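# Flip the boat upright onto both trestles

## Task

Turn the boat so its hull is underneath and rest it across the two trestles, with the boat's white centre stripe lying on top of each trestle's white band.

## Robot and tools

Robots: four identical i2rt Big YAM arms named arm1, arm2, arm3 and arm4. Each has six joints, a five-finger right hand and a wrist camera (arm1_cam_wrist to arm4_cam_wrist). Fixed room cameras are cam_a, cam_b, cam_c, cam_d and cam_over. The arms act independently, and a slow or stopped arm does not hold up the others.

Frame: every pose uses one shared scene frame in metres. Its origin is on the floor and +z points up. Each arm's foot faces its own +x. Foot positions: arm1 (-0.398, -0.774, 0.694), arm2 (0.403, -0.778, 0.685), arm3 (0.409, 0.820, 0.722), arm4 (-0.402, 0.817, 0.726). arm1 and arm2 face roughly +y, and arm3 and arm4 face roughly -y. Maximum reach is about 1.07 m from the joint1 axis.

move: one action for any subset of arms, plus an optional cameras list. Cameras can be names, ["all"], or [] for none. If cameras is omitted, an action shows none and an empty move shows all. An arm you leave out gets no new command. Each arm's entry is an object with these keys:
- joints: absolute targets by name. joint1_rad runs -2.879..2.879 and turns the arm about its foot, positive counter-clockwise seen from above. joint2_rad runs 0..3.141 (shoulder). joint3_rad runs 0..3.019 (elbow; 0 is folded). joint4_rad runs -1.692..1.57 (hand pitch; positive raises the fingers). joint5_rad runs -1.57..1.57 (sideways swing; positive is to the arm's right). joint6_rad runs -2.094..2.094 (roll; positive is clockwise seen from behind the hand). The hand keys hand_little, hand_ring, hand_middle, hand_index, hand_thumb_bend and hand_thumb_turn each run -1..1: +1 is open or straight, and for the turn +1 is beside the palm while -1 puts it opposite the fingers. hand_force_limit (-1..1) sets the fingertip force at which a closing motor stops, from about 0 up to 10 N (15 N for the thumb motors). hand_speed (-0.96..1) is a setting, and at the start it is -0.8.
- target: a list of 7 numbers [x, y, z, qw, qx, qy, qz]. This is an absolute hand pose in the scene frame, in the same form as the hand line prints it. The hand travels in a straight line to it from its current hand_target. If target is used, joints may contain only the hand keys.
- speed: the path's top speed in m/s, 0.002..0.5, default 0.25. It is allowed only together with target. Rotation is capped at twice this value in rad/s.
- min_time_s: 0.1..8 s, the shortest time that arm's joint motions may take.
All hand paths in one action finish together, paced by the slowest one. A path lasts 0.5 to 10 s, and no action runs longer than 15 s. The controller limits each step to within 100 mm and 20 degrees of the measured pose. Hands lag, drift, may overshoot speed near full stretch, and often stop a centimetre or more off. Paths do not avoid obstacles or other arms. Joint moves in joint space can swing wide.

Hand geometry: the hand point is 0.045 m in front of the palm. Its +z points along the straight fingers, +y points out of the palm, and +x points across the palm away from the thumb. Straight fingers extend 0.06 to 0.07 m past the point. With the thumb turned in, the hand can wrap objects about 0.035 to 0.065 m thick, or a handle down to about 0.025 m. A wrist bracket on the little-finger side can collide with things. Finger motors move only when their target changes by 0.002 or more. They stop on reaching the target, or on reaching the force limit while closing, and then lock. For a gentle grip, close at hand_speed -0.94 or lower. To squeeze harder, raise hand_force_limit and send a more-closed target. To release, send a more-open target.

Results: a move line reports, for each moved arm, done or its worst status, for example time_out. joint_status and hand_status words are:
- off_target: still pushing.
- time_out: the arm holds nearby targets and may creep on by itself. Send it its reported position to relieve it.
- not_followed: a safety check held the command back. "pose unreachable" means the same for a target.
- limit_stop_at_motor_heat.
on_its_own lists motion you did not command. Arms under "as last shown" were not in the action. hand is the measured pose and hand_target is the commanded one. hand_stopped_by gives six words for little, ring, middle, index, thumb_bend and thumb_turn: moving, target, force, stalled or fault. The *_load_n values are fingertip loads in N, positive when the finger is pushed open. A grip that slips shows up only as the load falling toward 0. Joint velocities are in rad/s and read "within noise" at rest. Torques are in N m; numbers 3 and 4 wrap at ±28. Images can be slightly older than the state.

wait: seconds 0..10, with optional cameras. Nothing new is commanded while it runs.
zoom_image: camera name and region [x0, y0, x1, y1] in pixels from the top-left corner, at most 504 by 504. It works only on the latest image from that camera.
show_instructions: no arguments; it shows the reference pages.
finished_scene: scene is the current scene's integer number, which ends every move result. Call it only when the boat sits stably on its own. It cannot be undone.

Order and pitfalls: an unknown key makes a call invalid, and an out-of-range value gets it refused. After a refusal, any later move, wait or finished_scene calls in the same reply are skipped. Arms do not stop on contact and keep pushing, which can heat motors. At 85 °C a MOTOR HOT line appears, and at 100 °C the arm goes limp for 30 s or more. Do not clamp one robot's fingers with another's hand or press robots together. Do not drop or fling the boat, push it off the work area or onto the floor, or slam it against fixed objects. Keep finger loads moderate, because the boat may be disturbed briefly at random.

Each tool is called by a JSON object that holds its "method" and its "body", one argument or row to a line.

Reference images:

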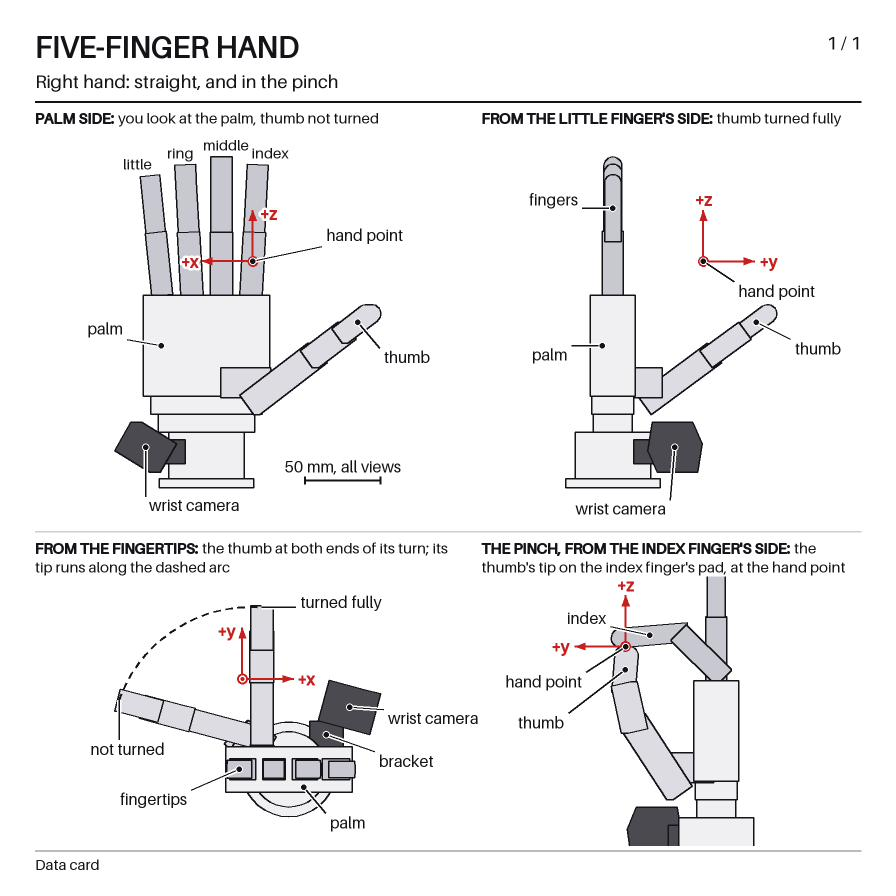

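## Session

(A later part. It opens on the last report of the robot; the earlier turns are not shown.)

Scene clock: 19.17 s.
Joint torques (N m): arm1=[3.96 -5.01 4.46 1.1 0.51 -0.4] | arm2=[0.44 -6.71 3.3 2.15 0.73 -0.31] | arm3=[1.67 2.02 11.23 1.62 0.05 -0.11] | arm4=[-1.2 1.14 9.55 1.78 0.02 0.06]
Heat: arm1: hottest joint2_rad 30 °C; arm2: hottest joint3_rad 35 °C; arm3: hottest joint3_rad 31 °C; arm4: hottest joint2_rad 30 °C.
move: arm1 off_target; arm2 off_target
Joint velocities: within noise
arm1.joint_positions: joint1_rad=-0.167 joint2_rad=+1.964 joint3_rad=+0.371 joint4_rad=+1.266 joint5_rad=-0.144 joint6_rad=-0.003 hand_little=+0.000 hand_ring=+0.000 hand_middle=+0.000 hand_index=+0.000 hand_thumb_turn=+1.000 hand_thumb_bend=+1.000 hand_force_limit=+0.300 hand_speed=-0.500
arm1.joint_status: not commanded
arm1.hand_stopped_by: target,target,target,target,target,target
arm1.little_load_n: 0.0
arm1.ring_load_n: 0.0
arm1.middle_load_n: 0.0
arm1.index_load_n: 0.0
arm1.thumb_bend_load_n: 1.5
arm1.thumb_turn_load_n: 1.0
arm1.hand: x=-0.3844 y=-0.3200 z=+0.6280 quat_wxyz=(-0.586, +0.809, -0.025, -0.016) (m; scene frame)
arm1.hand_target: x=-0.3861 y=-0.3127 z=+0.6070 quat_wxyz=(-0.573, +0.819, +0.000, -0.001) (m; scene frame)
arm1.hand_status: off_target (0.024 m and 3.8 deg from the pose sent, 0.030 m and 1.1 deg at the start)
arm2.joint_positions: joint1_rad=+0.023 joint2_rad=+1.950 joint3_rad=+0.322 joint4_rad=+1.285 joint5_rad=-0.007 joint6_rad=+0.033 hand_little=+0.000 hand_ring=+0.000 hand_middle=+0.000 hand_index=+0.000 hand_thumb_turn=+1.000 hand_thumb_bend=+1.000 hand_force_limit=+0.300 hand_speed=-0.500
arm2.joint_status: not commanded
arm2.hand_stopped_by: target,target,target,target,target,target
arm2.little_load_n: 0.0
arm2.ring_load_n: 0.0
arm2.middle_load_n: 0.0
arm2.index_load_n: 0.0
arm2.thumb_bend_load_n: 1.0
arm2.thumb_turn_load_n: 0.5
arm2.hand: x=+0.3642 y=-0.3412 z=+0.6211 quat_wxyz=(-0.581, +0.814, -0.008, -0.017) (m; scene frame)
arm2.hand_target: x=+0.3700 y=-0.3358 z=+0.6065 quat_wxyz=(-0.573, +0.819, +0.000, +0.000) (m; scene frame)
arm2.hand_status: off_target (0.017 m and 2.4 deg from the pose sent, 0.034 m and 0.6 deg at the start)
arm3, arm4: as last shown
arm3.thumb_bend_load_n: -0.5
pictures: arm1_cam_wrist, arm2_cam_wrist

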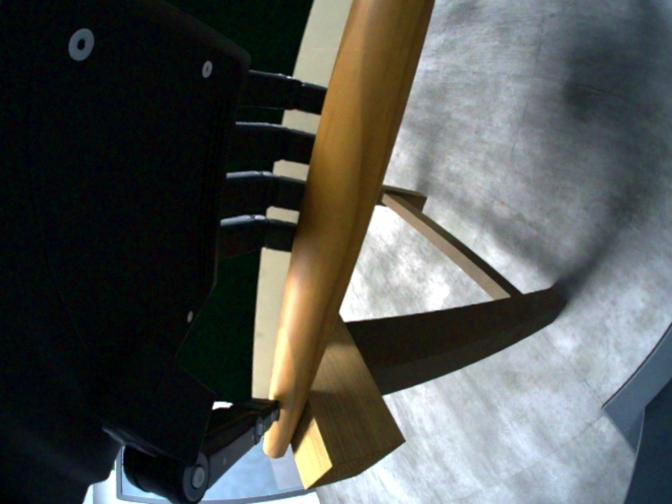

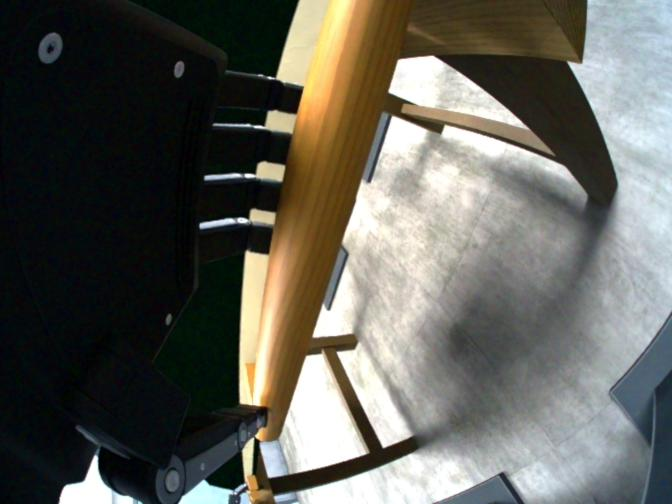

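{"method": "move", "body": {
  "arm1": {"target":[-0.386,-0.325,0.638,0.5736,-0.8192,0,0],"speed":0.12},
  "arm2": {"target":[0.37,-0.347,0.636,0.5736,-0.8192,0,0],"speed":0.12},
  "cameras": ["arm1_cam_wrist","arm2_cam_wrist"]
}}

Scene clock: 21.73 s.
Joint torques (N m): arm1=[2.78 -9.05 1.46 1.46 0.06 -0.03] | arm2=[0.73 -11.05 0.79 1.8 0.09 -0.11] | arm3=[1.61 2.02 11.21 1.62 0.05 -0.11] | arm4=[-1.55 1.03 9.59 1.85 0.01 0.14]
Heat: arm1: hottest joint2_rad 30 °C; arm2: hottest joint3_rad 35 °C; arm3: hottest joint3_rad 31 °C; arm4: hottest joint2_rad 30 °C.
move: arm1 done; arm2 done
Joint velocities: within noise
arm1.joint_positions: joint1_rad=-0.163 joint2_rad=+1.881 joint3_rad=+0.366 joint4_rad=+1.161 joint5_rad=-0.135 joint6_rad=-0.050 hand_little=+0.000 hand_ring=+0.000 hand_middle=+0.000 hand_index=+0.000 hand_thumb_turn=+1.000 hand_thumb_bend=+1.000 hand_force_limit=+0.300 hand_speed=-0.500
arm1.joint_status: not commanded
arm1.hand_stopped_by: target,target,target,target,target,target
arm1.little_load_n: 0.0
arm1.ring_load_n: 0.0
arm1.middle_load_n: 0.0
arm1.index_load_n: 0.0
arm1.thumb_bend_load_n: 0.0
arm1.thumb_turn_load_n: -0.5
arm1.hand: x=-0.3819 y=-0.3221 z=+0.6368 quat_wxyz=(-0.576, +0.818, -0.008, -0.001) (m; scene frame)
arm1.hand_target: x=-0.3859 y=-0.3250 z=+0.6379 quat_wxyz=(-0.574, +0.819, +0.000, +0.000) (m; scene frame)
arm1.hand_status: done (0.005 m and 1.0 deg from the pose sent, 0.011 m and 3.9 deg at the start)
arm2.joint_positions: joint1_rad=+0.023 joint2_rad=+1.851 joint3_rad=+0.308 joint4_rad=+1.182 joint5_rad=+0.008 joint6_rad=+0.009 hand_little=+0.000 hand_ring=+0.000 hand_middle=+0.000 hand_index=+0.000 hand_thumb_turn=+1.000 hand_thumb_bend=+1.000 hand_force_limit=+0.300 hand_speed=-0.500
arm2.joint_status: not commanded
arm2.hand_stopped_by: target,target,target,target,target,target
arm2.little_load_n: 0.0
arm2.ring_load_n: 0.0
arm2.middle_load_n: 0.0
arm2.index_load_n: 0.0
arm2.thumb_bend_load_n: 0.0
arm2.thumb_turn_load_n: 0.0
arm2.hand: x=+0.3686 y=-0.3446 z=+0.6338 quat_wxyz=(-0.574, +0.819, -0.003, -0.004) (m; scene frame)
arm2.hand_target: x=+0.3700 y=-0.3470 z=+0.6359 quat_wxyz=(-0.574, +0.819, +0.000, +0.000) (m; scene frame)
arm2.hand_status: done (0.004 m and 0.5 deg from the pose sent, 0.017 m and 2.4 deg at the start)
arm3.joint_positions: joint1_rad=+0.062 joint2_rad=+0.641 joint3_rad=+1.342 joint4_rad=-1.528 joint5_rad=+0.047 joint6_rad=-1.286 hand_little=+1.000 hand_ring=+1.000 hand_middle=+1.000 hand_index=+1.000 hand_thumb_turn=+1.000 hand_thumb_bend=+1.000 hand_force_limit=+0.000 hand_speed=-0.800
arm3.joint_status: not commanded
arm3.hand_stopped_by: target,target,target,target,target,target
arm3.little_load_n: 0.0
arm3.ring_load_n: 0.0
arm3.middle_load_n: 0.0
arm3.index_load_n: 0.0
arm3.thumb_bend_load_n: 0.0
arm3.thumb_turn_load_n: -0.5
arm3.hand: x=+0.3530 y=+0.6189 z=+1.1509 quat_wxyz=(+0.225, +0.563, -0.744, +0.281) (m; scene frame)
arm3.hand_target: x=+0.3529 y=+0.6181 z=+1.1623 quat_wxyz=(+0.233, +0.559, -0.740, +0.292) (m; scene frame)
arm3.hand_status: not commanded
arm4.joint_positions: joint1_rad=-0.177 joint2_rad=+0.644 joint3_rad=+1.341 joint4_rad=-1.298 joint5_rad=-0.127 joint6_rad=-0.982 hand_little=+1.000 hand_ring=+1.000 hand_middle=+1.000 hand_index=+1.000 hand_thumb_turn=+1.000 hand_thumb_bend=+1.000 hand_force_limit=+0.000 hand_speed=-0.800
arm4.joint_status: not commanded
arm4.hand_stopped_by: target,target,target,target,target,target
arm4.little_load_n: 0.0
arm4.ring_load_n: 0.0
arm4.middle_load_n: 0.0
arm4.index_load_n: -0.5
arm4.thumb_bend_load_n: 0.0
arm4.thumb_turn_load_n: 0.0
arm4.hand: x=-0.4509 y=+0.5809 z=+1.1823 quat_wxyz=(+0.214, +0.371, -0.801, +0.418) (m; scene frame)
arm4.hand_target: x=-0.4509 y=+0.5806 z=+1.1948 quat_wxyz=(+0.221, +0.369, -0.794, +0.429) (m; scene frame)
arm4.hand_status: not commanded
pictures: arm1_cam_wrist, arm2_cam_wrist

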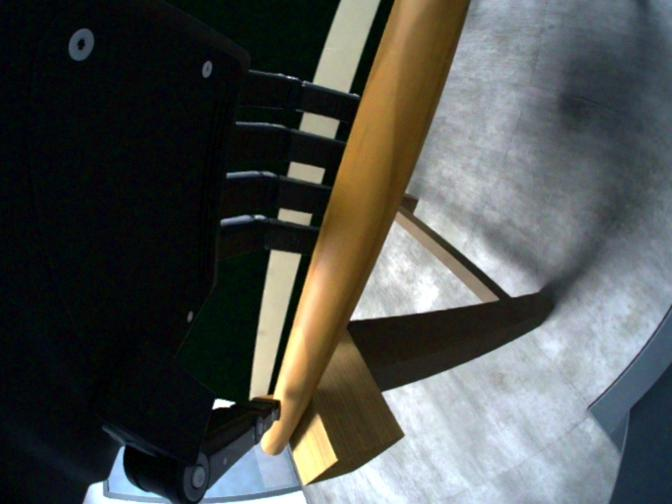

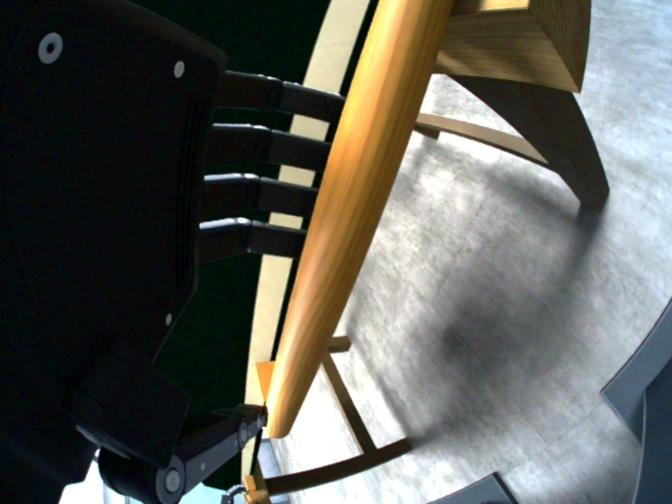

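{"method": "move", "body": {
  "arm1": {"target":[-0.386,-0.338,0.630,0.5736,-0.8192,0,0],"speed":0.12},
  "arm2": {"target":[0.37,-0.357,0.628,0.5736,-0.8192,0,0],"speed":0.12},
  "cameras": ["arm1_cam_wrist","arm2_cam_wrist"]
}}

Scene clock: 23.47 s.
Joint torques (N m): arm1=[2.78 -6.48 1.17 2.39 -0.19 0.03] | arm2=[1.32 -7.18 0.61 2.81 0.1 -0.04] | arm3=[1.61 1.96 11.22 1.63 0.05 -0.11] | arm4=[-1.55 1.55 9.47 1.69 0.01 0.07]
Heat: arm1: hottest joint2_rad 30 °C; arm2: hottest joint3_rad 35 °C; arm3: hottest joint3_rad 31 °C; arm4: hottest joint2_rad 30 °C.
move: arm1 done; arm2 done
Joint velocities: within noise
arm1.joint_positions: joint1_rad=-0.163 joint2_rad=+1.884 joint3_rad=+0.336 joint4_rad=+1.198 joint5_rad=-0.135 joint6_rad=-0.053 hand_little=+0.000 hand_ring=+0.000 hand_middle=+0.000 hand_index=+0.000 hand_thumb_turn=+1.000 hand_thumb_bend=+1.000 hand_force_limit=+0.300 hand_speed=-0.500
arm1.joint_status: not commanded
arm1.hand_stopped_by: target,target,target,target,target,target
arm1.little_load_n: 0.0
arm1.ring_load_n: 0.0
arm1.middle_load_n: 0.0
arm1.index_load_n: 0.0
arm1.thumb_bend_load_n: 0.0
arm1.thumb_turn_load_n: 0.0
arm1.hand: x=-0.3834 y=-0.3327 z=+0.6368 quat_wxyz=(-0.578, +0.816, -0.007, +0.000) (m; scene frame)
arm1.hand_target: x=-0.3858 y=-0.3380 z=+0.6302 quat_wxyz=(-0.573, +0.819, +0.000, +0.000) (m; scene frame)
arm1.hand_status: done (0.009 m and 0.9 deg from the pose sent, 0.018 m and 1.0 deg at the start)
arm2.joint_positions: joint1_rad=+0.023 joint2_rad=+1.855 joint3_rad=+0.286 joint4_rad=+1.223 joint5_rad=+0.008 joint6_rad=+0.009 hand_little=+0.000 hand_ring=+0.000 hand_middle=+0.000 hand_index=+0.000 hand_thumb_turn=+1.000 hand_thumb_bend=+1.000 hand_force_limit=+0.300 hand_speed=-0.500
arm2.joint_status: not commanded
arm2.hand_stopped_by: target,target,target,target,target,target
arm2.little_load_n: 0.0
arm2.ring_load_n: 0.0
arm2.middle_load_n: 0.0
arm2.index_load_n: 0.0
arm2.thumb_bend_load_n: 0.0
arm2.thumb_turn_load_n: -0.5
arm2.hand: x=+0.3687 y=-0.3512 z=+0.6364 quat_wxyz=(-0.580, +0.815, -0.003, -0.004) (m; scene frame)
arm2.hand_target: x=+0.3700 y=-0.3570 z=+0.6283 quat_wxyz=(-0.573, +0.819, +0.000, +0.000) (m; scene frame)
arm2.hand_status: done (0.010 m and 1.1 deg from the pose sent, 0.014 m and 0.5 deg at the start)
arm3, arm4: as last shown
arm3.little_load_n: -0.5
arm3.thumb_turn_load_n: 0.0
arm4.index_load_n: 0.0
pictures: arm1_cam_wrist, arm2_cam_wrist

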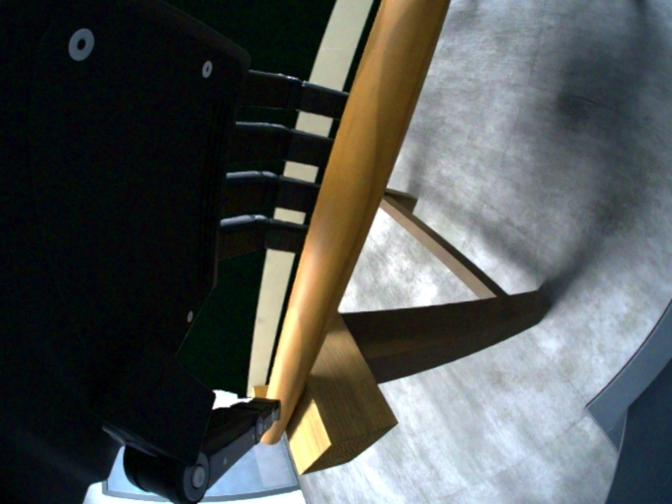

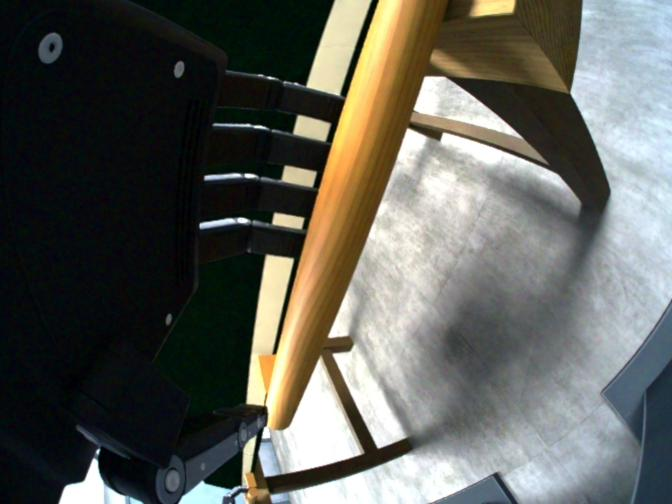

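{"method": "move", "body": {
  "arm1": {"target":[-0.386,-0.339,0.604,0.5736,-0.8192,0,0],"speed":0.12},
  "arm2": {"target":[0.37,-0.356,0.604,0.5736,-0.8192,0,0],"speed":0.12},
  "cameras": ["arm1_cam_wrist","arm2_cam_wrist"]
}}

Scene clock: 24.97 s.
Joint torques (N m): arm1=[2.43 -6.83 1.33 2.41 -0.17 0] | arm2=[0.73 -7.53 0.98 2.81 0.1 -0.1] | arm3=[1.55 2.02 11.22 1.62 0.05 -0.11] | arm4=[-1.61 1.03 9.51 1.81 -0.02 0.11]
Heat: arm1: hottest joint2_rad 30 °C; arm2: hottest joint3_rad 35 °C; arm3: hottest joint3_rad 31 °C; arm4: hottest joint2_rad 30 °C.
move: arm1 done; arm2 done
Joint velocities: within noise
arm1.joint_positions: joint1_rad=-0.163 joint2_rad=+2.020 joint3_rad=+0.338 joint4_rad=+1.320 joint5_rad=-0.137 joint6_rad=-0.053 hand_little=+0.000 hand_ring=+0.000 hand_middle=+0.000 hand_index=+0.000 hand_thumb_turn=+1.000 hand_thumb_bend=+1.000 hand_force_limit=+0.300 hand_speed=-0.500
arm1.joint_status: not commanded
arm1.hand_stopped_by: target,target,target,target,target,target
arm1.little_load_n: 0.0
arm1.ring_load_n: 0.0
arm1.middle_load_n: 0.0
arm1.index_load_n: 0.0
arm1.thumb_bend_load_n: 0.0
arm1.thumb_turn_load_n: -0.5
arm1.hand: x=-0.3853 y=-0.3411 z=+0.6085 quat_wxyz=(-0.573, +0.820, -0.006, -0.001) (m; scene frame)
arm1.hand_target: x=-0.3860 y=-0.3392 z=+0.6040 quat_wxyz=(-0.573, +0.819, +0.000, +0.000) (m; scene frame)
arm1.hand_status: done (0.005 m and 0.7 deg from the pose sent, 0.033 m and 0.9 deg at the start)
arm2.joint_positions: joint1_rad=+0.023 joint2_rad=+1.994 joint3_rad=+0.292 joint4_rad=+1.340 joint5_rad=+0.008 joint6_rad=+0.008 hand_little=+0.000 hand_ring=+0.000 hand_middle=+0.000 hand_index=+0.000 hand_thumb_turn=+1.000 hand_thumb_bend=+1.000 hand_force_limit=+0.300 hand_speed=-0.500
arm2.joint_status: not commanded
arm2.hand_stopped_by: target,target,target,target,target,target
arm2.little_load_n: 0.0
arm2.ring_load_n: 0.0
arm2.middle_load_n: 0.0
arm2.index_load_n: 0.0
arm2.thumb_bend_load_n: 0.0
arm2.thumb_turn_load_n: -0.5
arm2.hand: x=+0.3687 y=-0.3578 z=+0.6090 quat_wxyz=(-0.574, +0.819, -0.003, -0.004) (m; scene frame)
arm2.hand_target: x=+0.3701 y=-0.3562 z=+0.6040 quat_wxyz=(-0.573, +0.819, +0.000, +0.000) (m; scene frame)
arm2.hand_status: done (0.005 m and 0.5 deg from the pose sent, 0.033 m and 1.0 deg at the start)
arm3, arm4: as last shown
arm3.little_load_n: 0.0
pictures: arm1_cam_wrist, arm2_cam_wrist

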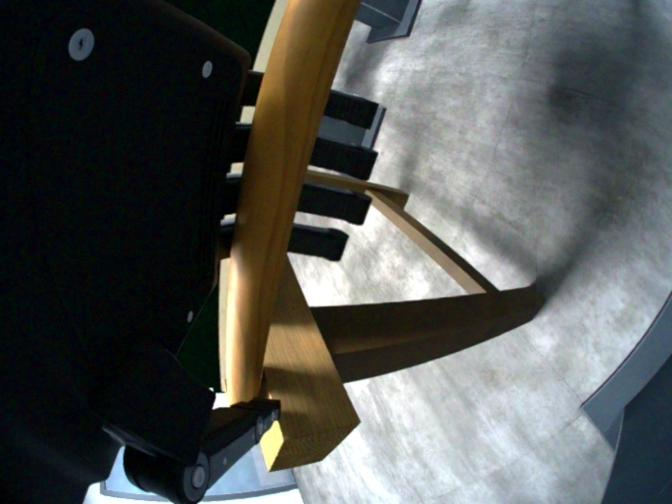

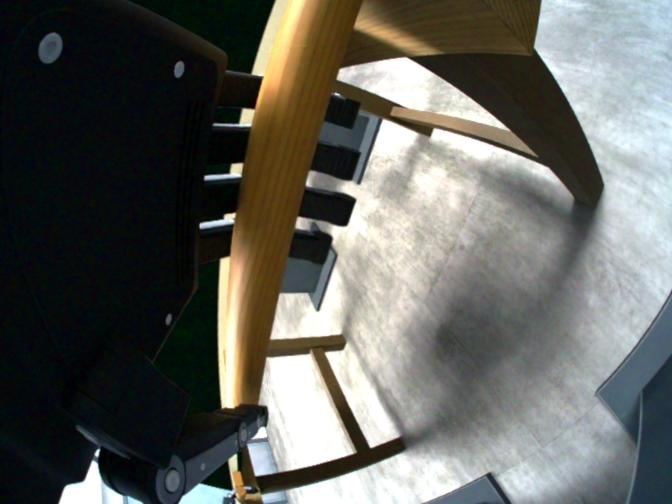

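{"method": "move", "body": {
  "arm1": {"joints":{"hand_speed":-0.8,"hand_force_limit":0.0,"hand_little":-0.98,"hand_ring":-0.98,"hand_middle":-0.98,"hand_index":-0.98}},
  "arm2": {"joints":{"hand_speed":-0.8,"hand_force_limit":0.0,"hand_little":-0.98,"hand_ring":-0.98,"hand_middle":-0.98,"hand_index":-0.98}},
  "cameras": ["arm1_cam_wrist","arm2_cam_wrist"]
}}

Scene clock: 27.57 s.
Joint torques (N m): arm1=[2.55 -10.34 -1.11 2.59 -0.14 0.03] | arm2=[1.08 -10.11 -1.06 2.7 0.55 -0.01] | arm3=[1.67 2.08 11.19 1.61 0.05 -0.11] | arm4=[-1.85 1.08 9.62 1.91 0.01 0.11]
Heat: arm1: hottest joint2_rad 30 °C; arm2: hottest joint3_rad 35 °C; arm3: hottest joint3_rad 31 °C; arm4: hottest joint2_rad 30 °C.
move: arm1 off_target; arm2 off_target
Joint velocities: within noise
arm1.joint_positions: joint1_rad=-0.163 joint2_rad=+2.050 joint3_rad=+0.372 joint4_rad=+1.317 joint5_rad=-0.138 joint6_rad=-0.058 hand_little=-0.959 hand_ring=-0.904 hand_middle=-0.922 hand_index=-0.941 hand_thumb_turn=+1.000 hand_thumb_bend=+1.000 hand_force_limit=+0.000 hand_speed=-0.800
arm1.joint_status: hand_little off_target (ended at -0.959, target -0.980); hand_ring off_target (ended at -0.904, target -0.980); hand_middle off_target (ended at -0.922, target -0.980); hand_index off_target (ended at -0.941, target -0.980); the others done
arm1.hand_stopped_by: force,force,force,force,target,target
arm1.little_load_n: 7.5
arm1.ring_load_n: 0.0
arm1.middle_load_n: 0.0
arm1.index_load_n: 2.5
arm1.thumb_bend_load_n: 0.0
arm1.thumb_turn_load_n: -0.5
arm1.hand: x=-0.3835 y=-0.3302 z=+0.6015 quat_wxyz=(-0.573, +0.820, -0.004, +0.000) (m; scene frame)
arm1.hand_target: x=-0.3859 y=-0.3390 z=+0.6042 quat_wxyz=(-0.573, +0.819, +0.000, +0.000) (m; scene frame)
arm1.hand_status: not commanded
arm2.joint_positions: joint1_rad=+0.023 joint2_rad=+2.015 joint3_rad=+0.312 joint4_rad=+1.341 joint5_rad=-0.003 joint6_rad=+0.005 hand_little=-0.644 hand_ring=-0.625 hand_middle=-0.607 hand_index=-0.588 hand_thumb_turn=+1.000 hand_thumb_bend=+1.000 hand_force_limit=+0.000 hand_speed=-0.800
arm2.joint_status: hand_little off_target (ended at -0.644, target -0.980); hand_ring off_target (ended at -0.625, target -0.980); hand_middle off_target (ended at -0.607, target -0.980); hand_index off_target (ended at -0.588, target -0.980); the others done
arm2.hand_stopped_by: force,force,force,force,target,target
arm2.little_load_n: 2.5
arm2.ring_load_n: 4.0
arm2.middle_load_n: 0.5
arm2.index_load_n: 0.5
arm2.thumb_bend_load_n: 1.5
arm2.thumb_turn_load_n: 0.5
arm2.hand: x=+0.3667 y=-0.3517 z=+0.6046 quat_wxyz=(-0.574, +0.819, +0.002, -0.007) (m; scene frame)
arm2.hand_target: x=+0.3701 y=-0.3562 z=+0.6040 quat_wxyz=(-0.573, +0.819, +0.000, +0.000) (m; scene frame)
arm2.hand_status: not commanded
arm3, arm4: as last shown
pictures: arm1_cam_wrist, arm2_cam_wrist

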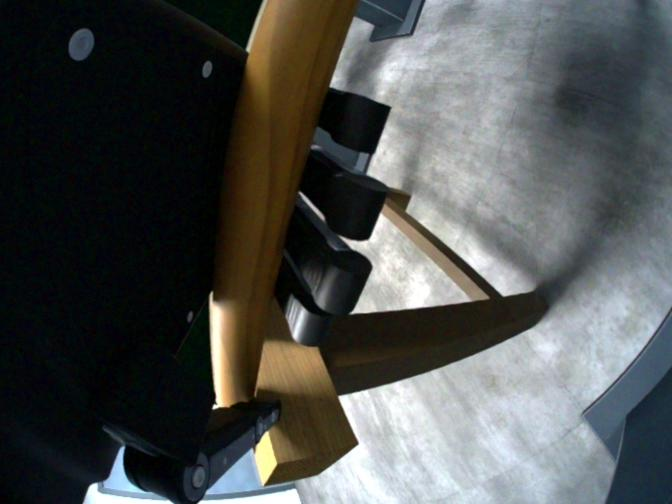

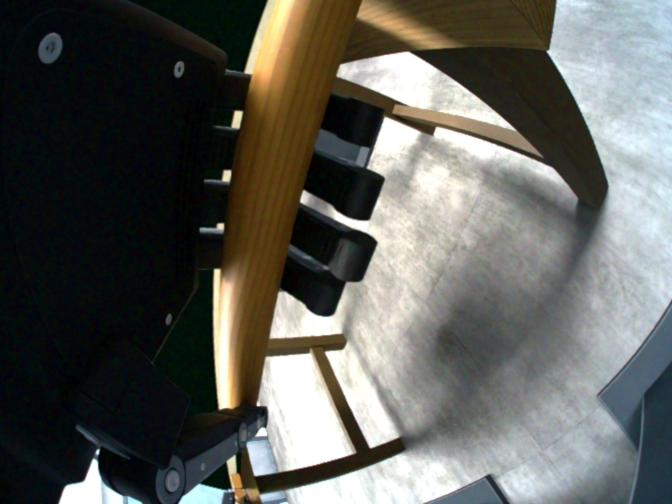

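{"method": "move", "body": {
  "arm1": {"target":[-0.386,-0.335,0.606,0.5736,-0.8192,0,0],"joints":{"hand_force_limit":0.2,"hand_little":-1,"hand_ring":-1,"hand_middle":-1,"hand_index":-1}},
  "arm2": {"target":[0.368,-0.349,0.607,0.5736,-0.8192,0,0],"joints":{"hand_force_limit":0.2,"hand_little":-1,"hand_ring":-1,"hand_middle":-1,"hand_index":-1}},
  "cameras": ["arm1_cam_wrist","arm2_cam_wrist"]
}}

Scene clock: 28.97 s.
Joint torques (N m): arm1=[2.08 -10.34 -0.5 1.89 -0.1 0.09] | arm2=[0.79 -11.93 0.25 1.77 0.98 -0.05] | arm3=[1.61 2.02 11.21 1.63 0.05 -0.11] | arm4=[-1.26 1.32 9.52 1.8 0.03 0.15]
Heat: arm1: hottest joint2_rad 30 °C; arm2: hottest joint3_rad 35 °C; arm3: hottest joint3_rad 31 °C; arm4: hottest joint2_rad 30 °C.
move: arm1 off_target; arm2 off_target
Joint velocities: within noise
arm1.joint_positions: joint1_rad=-0.162 joint2_rad=+2.051 joint3_rad=+0.373 joint4_rad=+1.310 joint5_rad=-0.137 joint6_rad=-0.059 hand_little=-0.959 hand_ring=-0.994 hand_middle=-0.991 hand_index=-0.975 hand_thumb_turn=+1.000 hand_thumb_bend=+1.000 hand_force_limit=+0.200 hand_speed=-0.800
arm1.joint_status: hand_little off_target (ended at -0.959, target -1.000); hand_index off_target (ended at -0.975, target -1.000); the others done
arm1.hand_stopped_by: force,force,force,force,target,target
arm1.little_load_n: 0.0
arm1.ring_load_n: 7.0
arm1.middle_load_n: 3.5
arm1.index_load_n: 0.5
arm1.thumb_bend_load_n: 0.0
arm1.thumb_turn_load_n: -0.5
arm1.hand: x=-0.3837 y=-0.3312 z=+0.5997 quat_wxyz=(-0.570, +0.822, -0.004, +0.000) (m; scene frame)
arm1.hand_target: x=-0.3860 y=-0.3349 z=+0.6058 quat_wxyz=(-0.574, +0.819, +0.000, +0.000) (m; scene frame)
arm1.hand_status: done (0.008 m and 0.7 deg from the pose sent, 0.007 m and 0.5 deg at the start)
arm2.joint_positions: joint1_rad=+0.023 joint2_rad=+2.012 joint3_rad=+0.315 joint4_rad=+1.332 joint5_rad=-0.007 joint6_rad=+0.007 hand_little=-0.678 hand_ring=-0.642 hand_middle=-0.658 hand_index=-0.656 hand_thumb_turn=+1.000 hand_thumb_bend=+1.001 hand_force_limit=+0.200 hand_speed=-0.800
arm2.joint_status: hand_little off_target (ended at -0.678, target -1.000); hand_ring off_target (ended at -0.642, target -1.000); hand_middle off_target (ended at -0.658, target -1.000); hand_index off_target (ended at -0.656, target -1.000); the others done
arm2.hand_stopped_by: force,force,force,force,target,target
arm2.little_load_n: 0.0
arm2.ring_load_n: 0.0
arm2.middle_load_n: 4.0
arm2.index_load_n: 8.5
arm2.thumb_bend_load_n: 3.0
arm2.thumb_turn_load_n: 0.5
arm2.hand: x=+0.3657 y=-0.3511 z=+0.6041 quat_wxyz=(-0.572, +0.820, +0.002, -0.009) (m; scene frame)
arm2.hand_target: x=+0.3680 y=-0.3490 z=+0.6070 quat_wxyz=(-0.574, +0.819, +0.000, +0.000) (m; scene frame)
arm2.hand_status: done (0.004 m and 1.1 deg from the pose sent, 0.004 m and 0.9 deg at the start)
arm3, arm4: as last shown
pictures: arm1_cam_wrist, arm2_cam_wrist

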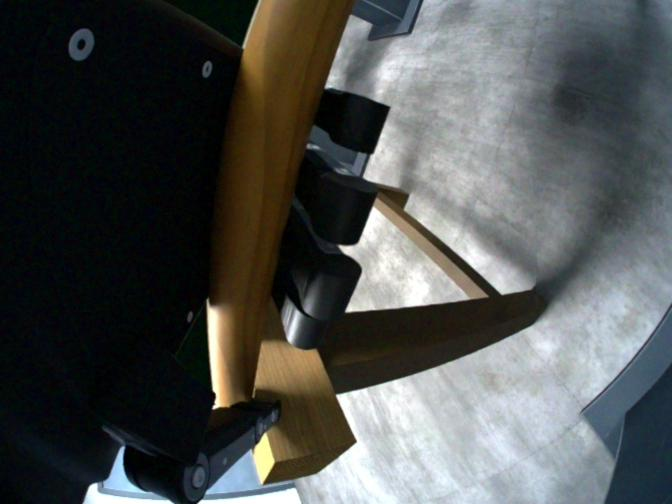

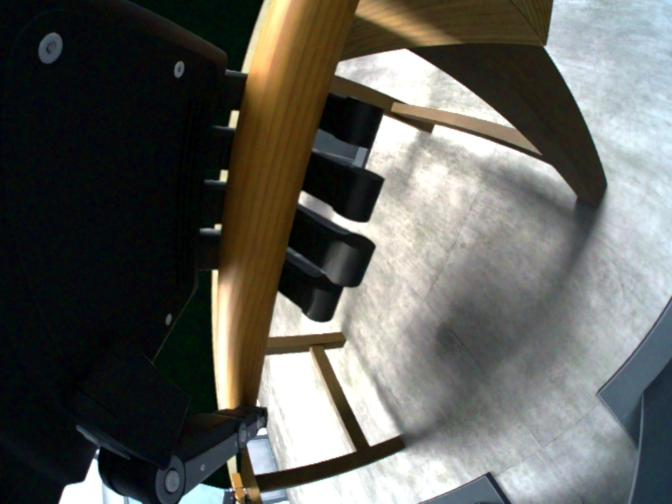

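{"method": "move", "body": {
  "arm2": {"target":[0.370,-0.352,0.595,0.5736,-0.8192,0,0],"joints":{"hand_little":-0.5,"hand_ring":-0.5,"hand_middle":-0.5,"hand_index":-0.5}}
}}

{"method": "move", "body": {
  "arm2": {"joints":{"hand_little":-1,"hand_ring":-1,"hand_middle":-1,"hand_index":-1}},
  "cameras": ["arm2_cam_wrist"]
}}

Scene clock: 31.00 s.
Joint torques (N m): arm1=[2.2 -10.34 -0.4 2.04 -0.13 0.07] | arm2=[0.21 -7.18 0.61 2.59 0.39 -0.08] | arm3=[1.73 2.02 11.21 1.62 0.06 -0.11] | arm4=[-1.55 1.2 9.61 1.78 0.04 0.11]
Heat: arm1: hottest joint2_rad 30 °C; arm2: hottest joint3_rad 35 °C; arm3: hottest joint3_rad 31 °C; arm4: hottest joint2_rad 30 °C.
move: arm2 done
Joint velocities: within noise
arm1, arm3, arm4: as last shown
arm1.little_load_n: 0.5
arm1.middle_load_n: 3.0
arm1.index_load_n: 0.0
arm1.thumb_turn_load_n: 0.0
arm2.joint_positions: joint1_rad=+0.023 joint2_rad=+2.032 joint3_rad=+0.310 joint4_rad=+1.373 joint5_rad=+0.001 joint6_rad=+0.010 hand_little=-0.500 hand_ring=-0.500 hand_middle=-0.500 hand_index=-0.500 hand_thumb_turn=+1.000 hand_thumb_bend=+1.000 hand_force_limit=+0.200 hand_speed=-0.800
arm2.joint_status: all done
arm2.hand_stopped_by: target,target,target,target,target,target
arm2.little_load_n: 0.0
arm2.ring_load_n: 0.0
arm2.middle_load_n: 0.0
arm2.index_load_n: 0.0
arm2.thumb_bend_load_n: 1.0
arm2.thumb_turn_load_n: 0.5
arm2.hand: x=+0.3671 y=-0.3515 z=+0.6048 quat_wxyz=(-0.579, +0.815, -0.001, -0.007) (m; scene frame)
arm2.hand_target: x=+0.3700 y=-0.3524 z=+0.5952 quat_wxyz=(-0.573, +0.819, +0.000, +0.000) (m; scene frame)
arm2.hand_status: done (0.010 m and 1.1 deg from the pose sent, 0.010 m and 1.1 deg at the start)
pictures: none

Scene clock: 32.17 s.
Joint torques (N m): arm1=[2.96 -10.75 -0.65 2.07 -0.13 0.09] | arm2=[1.44 -7.59 0.27 2.5 0.93 -0.06] | arm3=[1.73 1.96 11.23 1.62 0.05 -0.11] | arm4=[-1.61 0.38 9.51 1.68 0 0.08]
Heat: arm1: hottest joint2_rad 30 °C; arm2: hottest joint3_rad 35 °C; arm3: hottest joint3_rad 31 °C; arm4: hottest joint2_rad 30 °C.
move: arm2 off_target
Joint velocities: within noise
arm1, arm3, arm4: as last shown
arm1.little_load_n: 0.0
arm1.thumb_turn_load_n: -0.5
arm2.joint_positions: joint1_rad=+0.021 joint2_rad=+2.036 joint3_rad=+0.314 joint4_rad=+1.374 joint5_rad=-0.012 joint6_rad=+0.011 hand_little=-0.719 hand_ring=-0.682 hand_middle=-0.663 hand_index=-0.627 hand_thumb_turn=+1.000 hand_thumb_bend=+1.001 hand_force_limit=+0.200 hand_speed=-0.800
arm2.joint_status: hand_little off_target (ended at -0.719, target -1.000); hand_ring off_target (ended at -0.682, target -1.000); hand_middle off_target (ended at -0.663, target -1.000); hand_index off_target (ended at -0.627, target -1.000)
arm2.hand_stopped_by: force,force,force,force,target,target
arm2.little_load_n: 6.5
arm2.ring_load_n: 3.5
arm2.middle_load_n: 2.5
arm2.index_load_n: 0.0
arm2.thumb_bend_load_n: 2.5
arm2.thumb_turn_load_n: 0.5
arm2.hand: x=+0.3655 y=-0.3508 z=+0.6039 quat_wxyz=(-0.579, +0.815, +0.001, -0.012) (m; scene frame)
arm2.hand_target: x=+0.3700 y=-0.3522 z=+0.5952 quat_wxyz=(-0.573, +0.819, +0.000, +0.000) (m; scene frame)
arm2.hand_status: not commanded
pictures: arm2_cam_wrist

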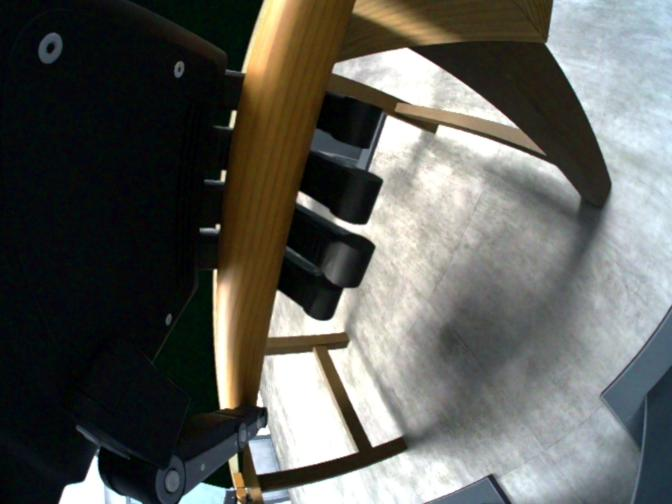

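{"method": "move", "body": {
  "cameras": ["arm1_cam_wrist","arm2_cam_wrist","cam_a","cam_b"]
}}

{"method": "zoom_image", "body": {
  "camera": "arm1_cam_wrist",
  "region": [150, 320, 350, 470]
}}

{"method": "zoom_image", "body": {
  "camera": "arm2_cam_wrist",
  "region": [150, 320, 350, 470]
}}

{"method": "zoom_image", "body": {
  "camera": "cam_a",
  "region": [580, 220, 740, 400]
}}

{"method": "zoom_image", "body": {
  "camera": "cam_b",
  "region": [180, 260, 320, 400]
}}

Scene clock: 34.07 s.
Joint torques (N m): arm1=[2.49 -9.99 -0.58 2.02 -0.05 0.03] | arm2=[1.03 -8.12 0.31 2.63 0.95 -0.17] | arm3=[1.79 2.02 11.21 1.62 0.06 -0.11] | arm4=[-1.03 1.38 9.68 1.92 0.02 0.08]
Heat: arm1: hottest joint2_rad 30 °C; arm2: hottest joint3_rad 35 °C; arm3: hottest joint3_rad 32 °C; arm4: hottest joint2_rad 30 °C.
Joint velocities: within noise
arm1.joint_positions: joint1_rad=-0.162 joint2_rad=+2.051 joint3_rad=+0.373 joint4_rad=+1.310 joint5_rad=-0.137 joint6_rad=-0.059 hand_little=-0.959 hand_ring=-0.994 hand_middle=-0.991 hand_index=-0.975 hand_thumb_turn=+1.000 hand_thumb_bend=+1.000 hand_force_limit=+0.200 hand_speed=-0.800
arm1.joint_status: not commanded
arm1.hand_stopped_by: force,force,force,force,target,target
arm1.little_load_n: 0.0
arm1.ring_load_n: 7.0
arm1.middle_load_n: 3.0
arm1.index_load_n: 0.0
arm1.thumb_bend_load_n: 0.0
arm1.thumb_turn_load_n: -0.5
arm1.hand: x=-0.3837 y=-0.3312 z=+0.5997 quat_wxyz=(-0.570, +0.822, -0.004, +0.000) (m; scene frame)
arm1.hand_target: x=-0.3860 y=-0.3349 z=+0.6058 quat_wxyz=(-0.574, +0.819, +0.000, +0.000) (m; scene frame)
arm1.hand_status: not commanded
arm2.joint_positions: joint1_rad=+0.021 joint2_rad=+2.036 joint3_rad=+0.314 joint4_rad=+1.374 joint5_rad=-0.012 joint6_rad=+0.011 hand_little=-0.719 hand_ring=-0.682 hand_middle=-0.663 hand_index=-0.627 hand_thumb_turn=+1.000 hand_thumb_bend=+1.001 hand_force_limit=+0.200 hand_speed=-0.800
arm2.joint_status: hand_little off_target (ended at -0.719, target -1.000); hand_ring off_target (ended at -0.682, target -1.000); hand_middle off_target (ended at -0.663, target -1.000); hand_index off_target (ended at -0.627, target -1.000)
arm2.hand_stopped_by: force,force,force,force,target,target
arm2.little_load_n: 6.0
arm2.ring_load_n: 3.0
arm2.middle_load_n: 2.5
arm2.index_load_n: 0.0
arm2.thumb_bend_load_n: 2.0
arm2.thumb_turn_load_n: 0.5
arm2.hand: x=+0.3655 y=-0.3508 z=+0.6039 quat_wxyz=(-0.579, +0.815, +0.001, -0.012) (m; scene frame)
arm2.hand_target: x=+0.3700 y=-0.3522 z=+0.5952 quat_wxyz=(-0.573, +0.819, +0.000, +0.000) (m; scene frame)
arm2.hand_status: not commanded
arm3.joint_positions: joint1_rad=+0.062 joint2_rad=+0.641 joint3_rad=+1.342 joint4_rad=-1.528 joint5_rad=+0.047 joint6_rad=-1.286 hand_little=+1.000 hand_ring=+1.000 hand_middle=+1.000 hand_index=+1.000 hand_thumb_turn=+1.000 hand_thumb_bend=+1.000 hand_force_limit=+0.000 hand_speed=-0.800
arm3.joint_status: not commanded
arm3.hand_stopped_by: target,target,target,target,target,target
arm3.little_load_n: 0.0
arm3.ring_load_n: 0.0
arm3.middle_load_n: 0.0
arm3.index_load_n: 0.0
arm3.thumb_bend_load_n: 0.0
arm3.thumb_turn_load_n: 0.0
arm3.hand: x=+0.3530 y=+0.6189 z=+1.1509 quat_wxyz=(+0.225, +0.563, -0.744, +0.281) (m; scene frame)
arm3.hand_target: x=+0.3529 y=+0.6181 z=+1.1623 quat_wxyz=(+0.233, +0.559, -0.740, +0.292) (m; scene frame)
arm3.hand_status: not commanded
arm4.joint_positions: joint1_rad=-0.177 joint2_rad=+0.644 joint3_rad=+1.341 joint4_rad=-1.298 joint5_rad=-0.127 joint6_rad=-0.982 hand_little=+1.000 hand_ring=+1.000 hand_middle=+1.000 hand_index=+1.000 hand_thumb_turn=+1.000 hand_thumb_bend=+1.000 hand_force_limit=+0.000 hand_speed=-0.800
arm4.joint_status: not commanded
arm4.hand_stopped_by: target,target,target,target,target,target
arm4.little_load_n: 0.0
arm4.ring_load_n: 0.0
arm4.middle_load_n: 0.0
arm4.index_load_n: 0.0
arm4.thumb_bend_load_n: 0.0
arm4.thumb_turn_load_n: 0.0
arm4.hand: x=-0.4509 y=+0.5809 z=+1.1823 quat_wxyz=(+0.214, +0.371, -0.801, +0.418) (m; scene frame)
arm4.hand_target: x=-0.4509 y=+0.5806 z=+1.1948 quat_wxyz=(+0.221, +0.369, -0.794, +0.429) (m; scene frame)
arm4.hand_status: not commanded
pictures: arm1_cam_wrist, arm2_cam_wrist, cam_a, cam_b

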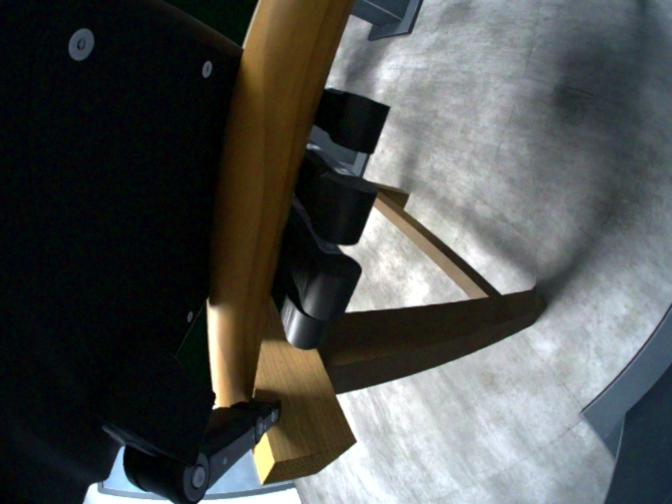

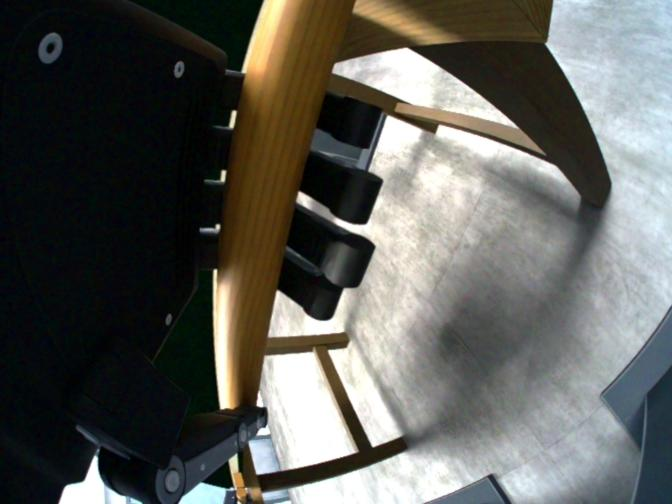

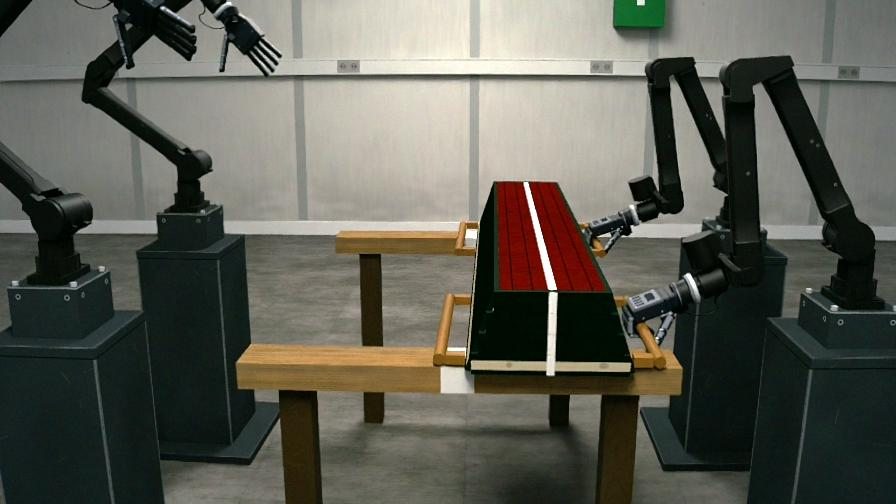

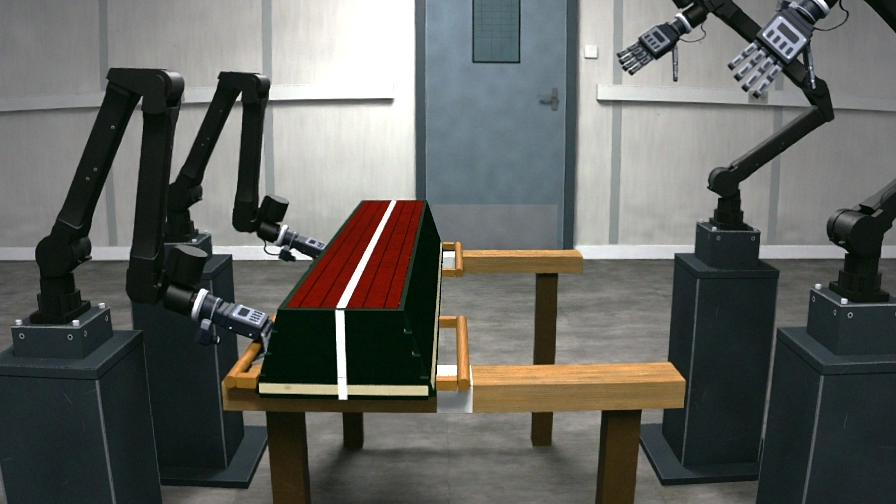

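Scaled by 2.520 from the camera's 672x504 image, which has a finer 960x720 frame.

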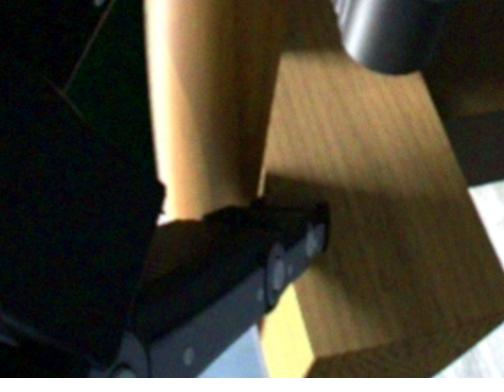

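Scaled by 2.520 from the camera's 672x504 image, which has a finer 960x720 frame.

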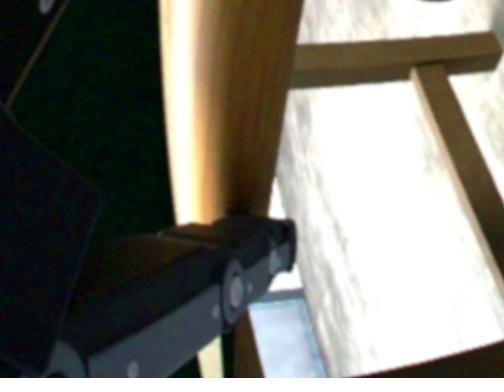

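Scaled by 2.800.

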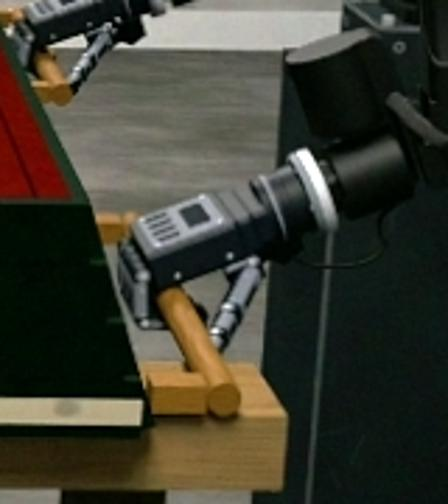

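Scaled by 3.600.

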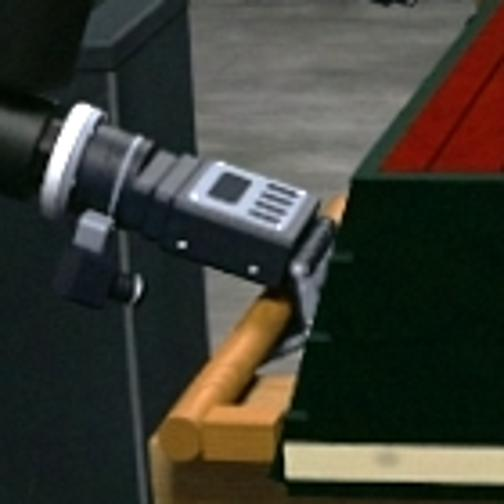

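{"method": "move", "body": {
  "arm2": {"target":[0.372,-0.356,0.586,0.5736,-0.8192,0,0],"joints":{"hand_little":-0.3,"hand_ring":-0.3,"hand_middle":-0.3,"hand_index":-0.3}}
}}

{"method": "move", "body": {
  "arm2": {"joints":{"hand_little":-0.98,"hand_ring":-0.98,"hand_middle":-0.98,"hand_index":-0.98,"hand_speed":-0.7}},
  "cameras": ["arm2_cam_wrist","cam_b"]
}}

{"method": "zoom_image", "body": {
  "camera": "cam_b",
  "region": [180, 260, 320, 400]
}}

Scene clock: 36.23 s.
Joint torques (N m): arm1=[2.37 -10.4 -0.5 2.09 -0.11 0.06] | arm2=[0.56 -8.35 -0.17 2.77 0.12 -0.06] | arm3=[1.67 2.02 11.21 1.63 0.05 -0.11] | arm4=[-1.38 1.67 9.48 1.78 0.07 0.08]
Heat: arm1: hottest joint2_rad 30 °C; arm2: hottest joint3_rad 34 °C; arm3: hottest joint3_rad 32 °C; arm4: hottest joint2_rad 30 °C.
move: arm2 off_target
Joint velocities: within noise
arm1, arm3, arm4: as last shown
arm1.ring_load_n: 6.5
arm1.index_load_n: 0.5
arm1.thumb_turn_load_n: 0.0
arm1.hand: x=-0.3837 y=-0.3313 z=+0.5995 quat_wxyz=(-0.570, +0.822, -0.004, +0.000) (m; scene frame)
arm1.hand_target: x=-0.3860 y=-0.3350 z=+0.6058 quat_wxyz=(-0.574, +0.819, +0.000, +0.000) (m; scene frame)
arm2.joint_positions: joint1_rad=+0.021 joint2_rad=+2.086 joint3_rad=+0.315 joint4_rad=+1.424 joint5_rad=+0.000 joint6_rad=+0.005 hand_little=-0.300 hand_ring=-0.300 hand_middle=-0.300 hand_index=-0.300 hand_thumb_turn=+1.000 hand_thumb_bend=+1.000 hand_force_limit=+0.200 hand_speed=-0.800
arm2.joint_status: all done
arm2.hand_stopped_by: target,target,target,target,target,target
arm2.little_load_n: 0.0
arm2.ring_load_n: 0.0
arm2.middle_load_n: 0.0
arm2.index_load_n: 0.0
arm2.thumb_bend_load_n: 0.0
arm2.thumb_turn_load_n: 0.0
arm2.hand: x=+0.3681 y=-0.3534 z=+0.5954 quat_wxyz=(-0.580, +0.815, +0.000, -0.005) (m; scene frame)
arm2.hand_target: x=+0.3719 y=-0.3561 z=+0.5863 quat_wxyz=(-0.574, +0.819, +0.000, +0.000) (m; scene frame)
arm2.hand_status: off_target (0.011 m and 1.1 deg from the pose sent, 0.020 m and 1.6 deg at the start)
arm4.thumb_turn_load_n: -0.5
pictures: none

Scene clock: 37.53 s.
Joint torques (N m): arm1=[2.67 -10.75 -0.61 1.99 -0.12 0.1] | arm2=[0.56 -8.41 -0.75 2.54 0.07 0] | arm3=[1.67 2.02 11.22 1.62 0.05 -0.11] | arm4=[-0.85 1.49 9.5 1.65 0.02 0.06]
Heat: arm1: hottest joint2_rad 30 °C; arm2: hottest joint3_rad 34 °C; arm3: hottest joint3_rad 32 °C; arm4: hottest joint2_rad 30 °C.
move: arm2 done
Joint velocities: within noise
arm1, arm3, arm4: as last shown
arm2.joint_positions: joint1_rad=+0.021 joint2_rad=+2.091 joint3_rad=+0.321 joint4_rad=+1.424 joint5_rad=+0.000 joint6_rad=+0.005 hand_little=-0.980 hand_ring=-0.979 hand_middle=-0.976 hand_index=-0.976 hand_thumb_turn=+1.000 hand_thumb_bend=+1.000 hand_force_limit=+0.200 hand_speed=-0.700
arm2.joint_status: all done
arm2.hand_stopped_by: target,force,force,force,target,target
arm2.little_load_n: 0.0
arm2.ring_load_n: 6.0
arm2.middle_load_n: 6.0
arm2.index_load_n: 7.0
arm2.thumb_bend_load_n: 0.0
arm2.thumb_turn_load_n: -0.5
arm2.hand: x=+0.3681 y=-0.3511 z=+0.5944 quat_wxyz=(-0.580, +0.814, +0.000, -0.005) (m; scene frame)
arm2.hand_target: x=+0.3720 y=-0.3561 z=+0.5863 quat_wxyz=(-0.573, +0.819, +0.000, +0.000) (m; scene frame)
arm2.hand_status: not commanded
arm4.thumb_bend_load_n: -0.5
arm4.thumb_turn_load_n: 0.0
pictures: arm2_cam_wrist, cam_b

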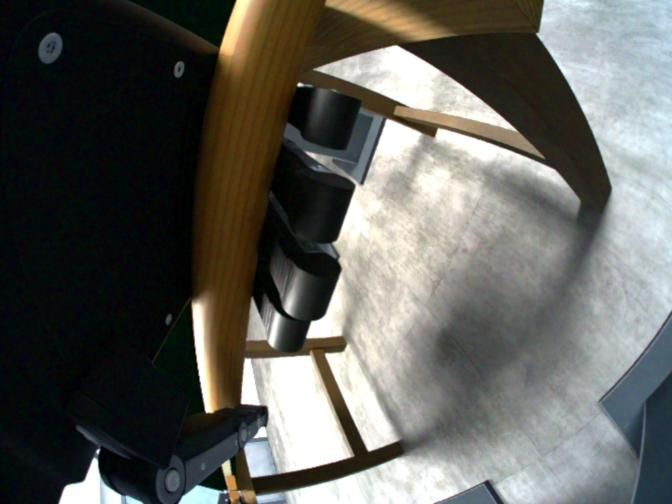

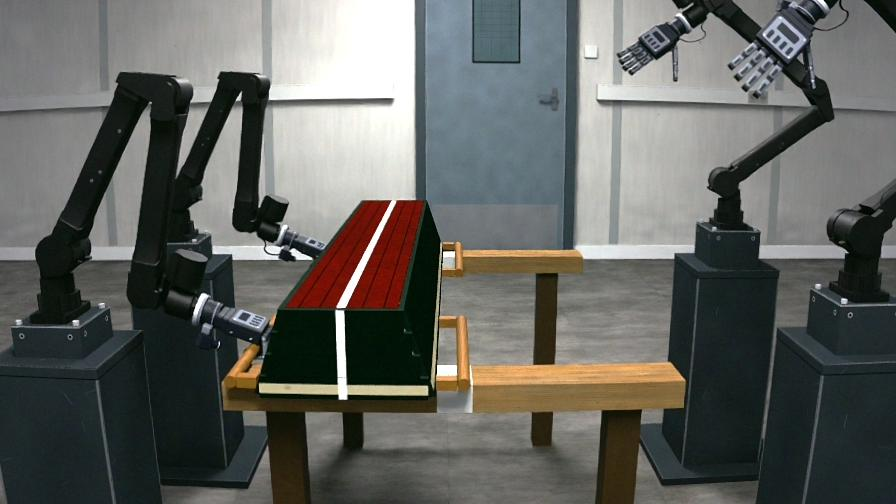

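Scaled by 3.600.

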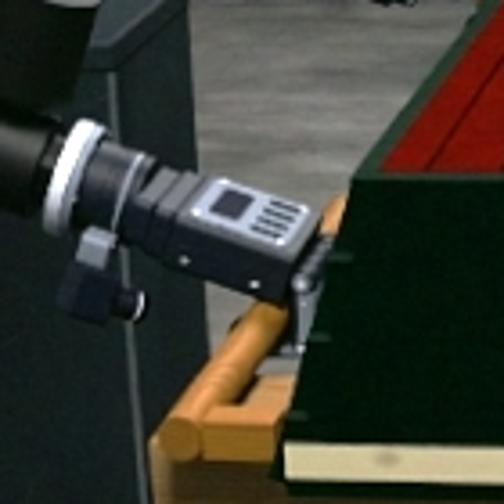

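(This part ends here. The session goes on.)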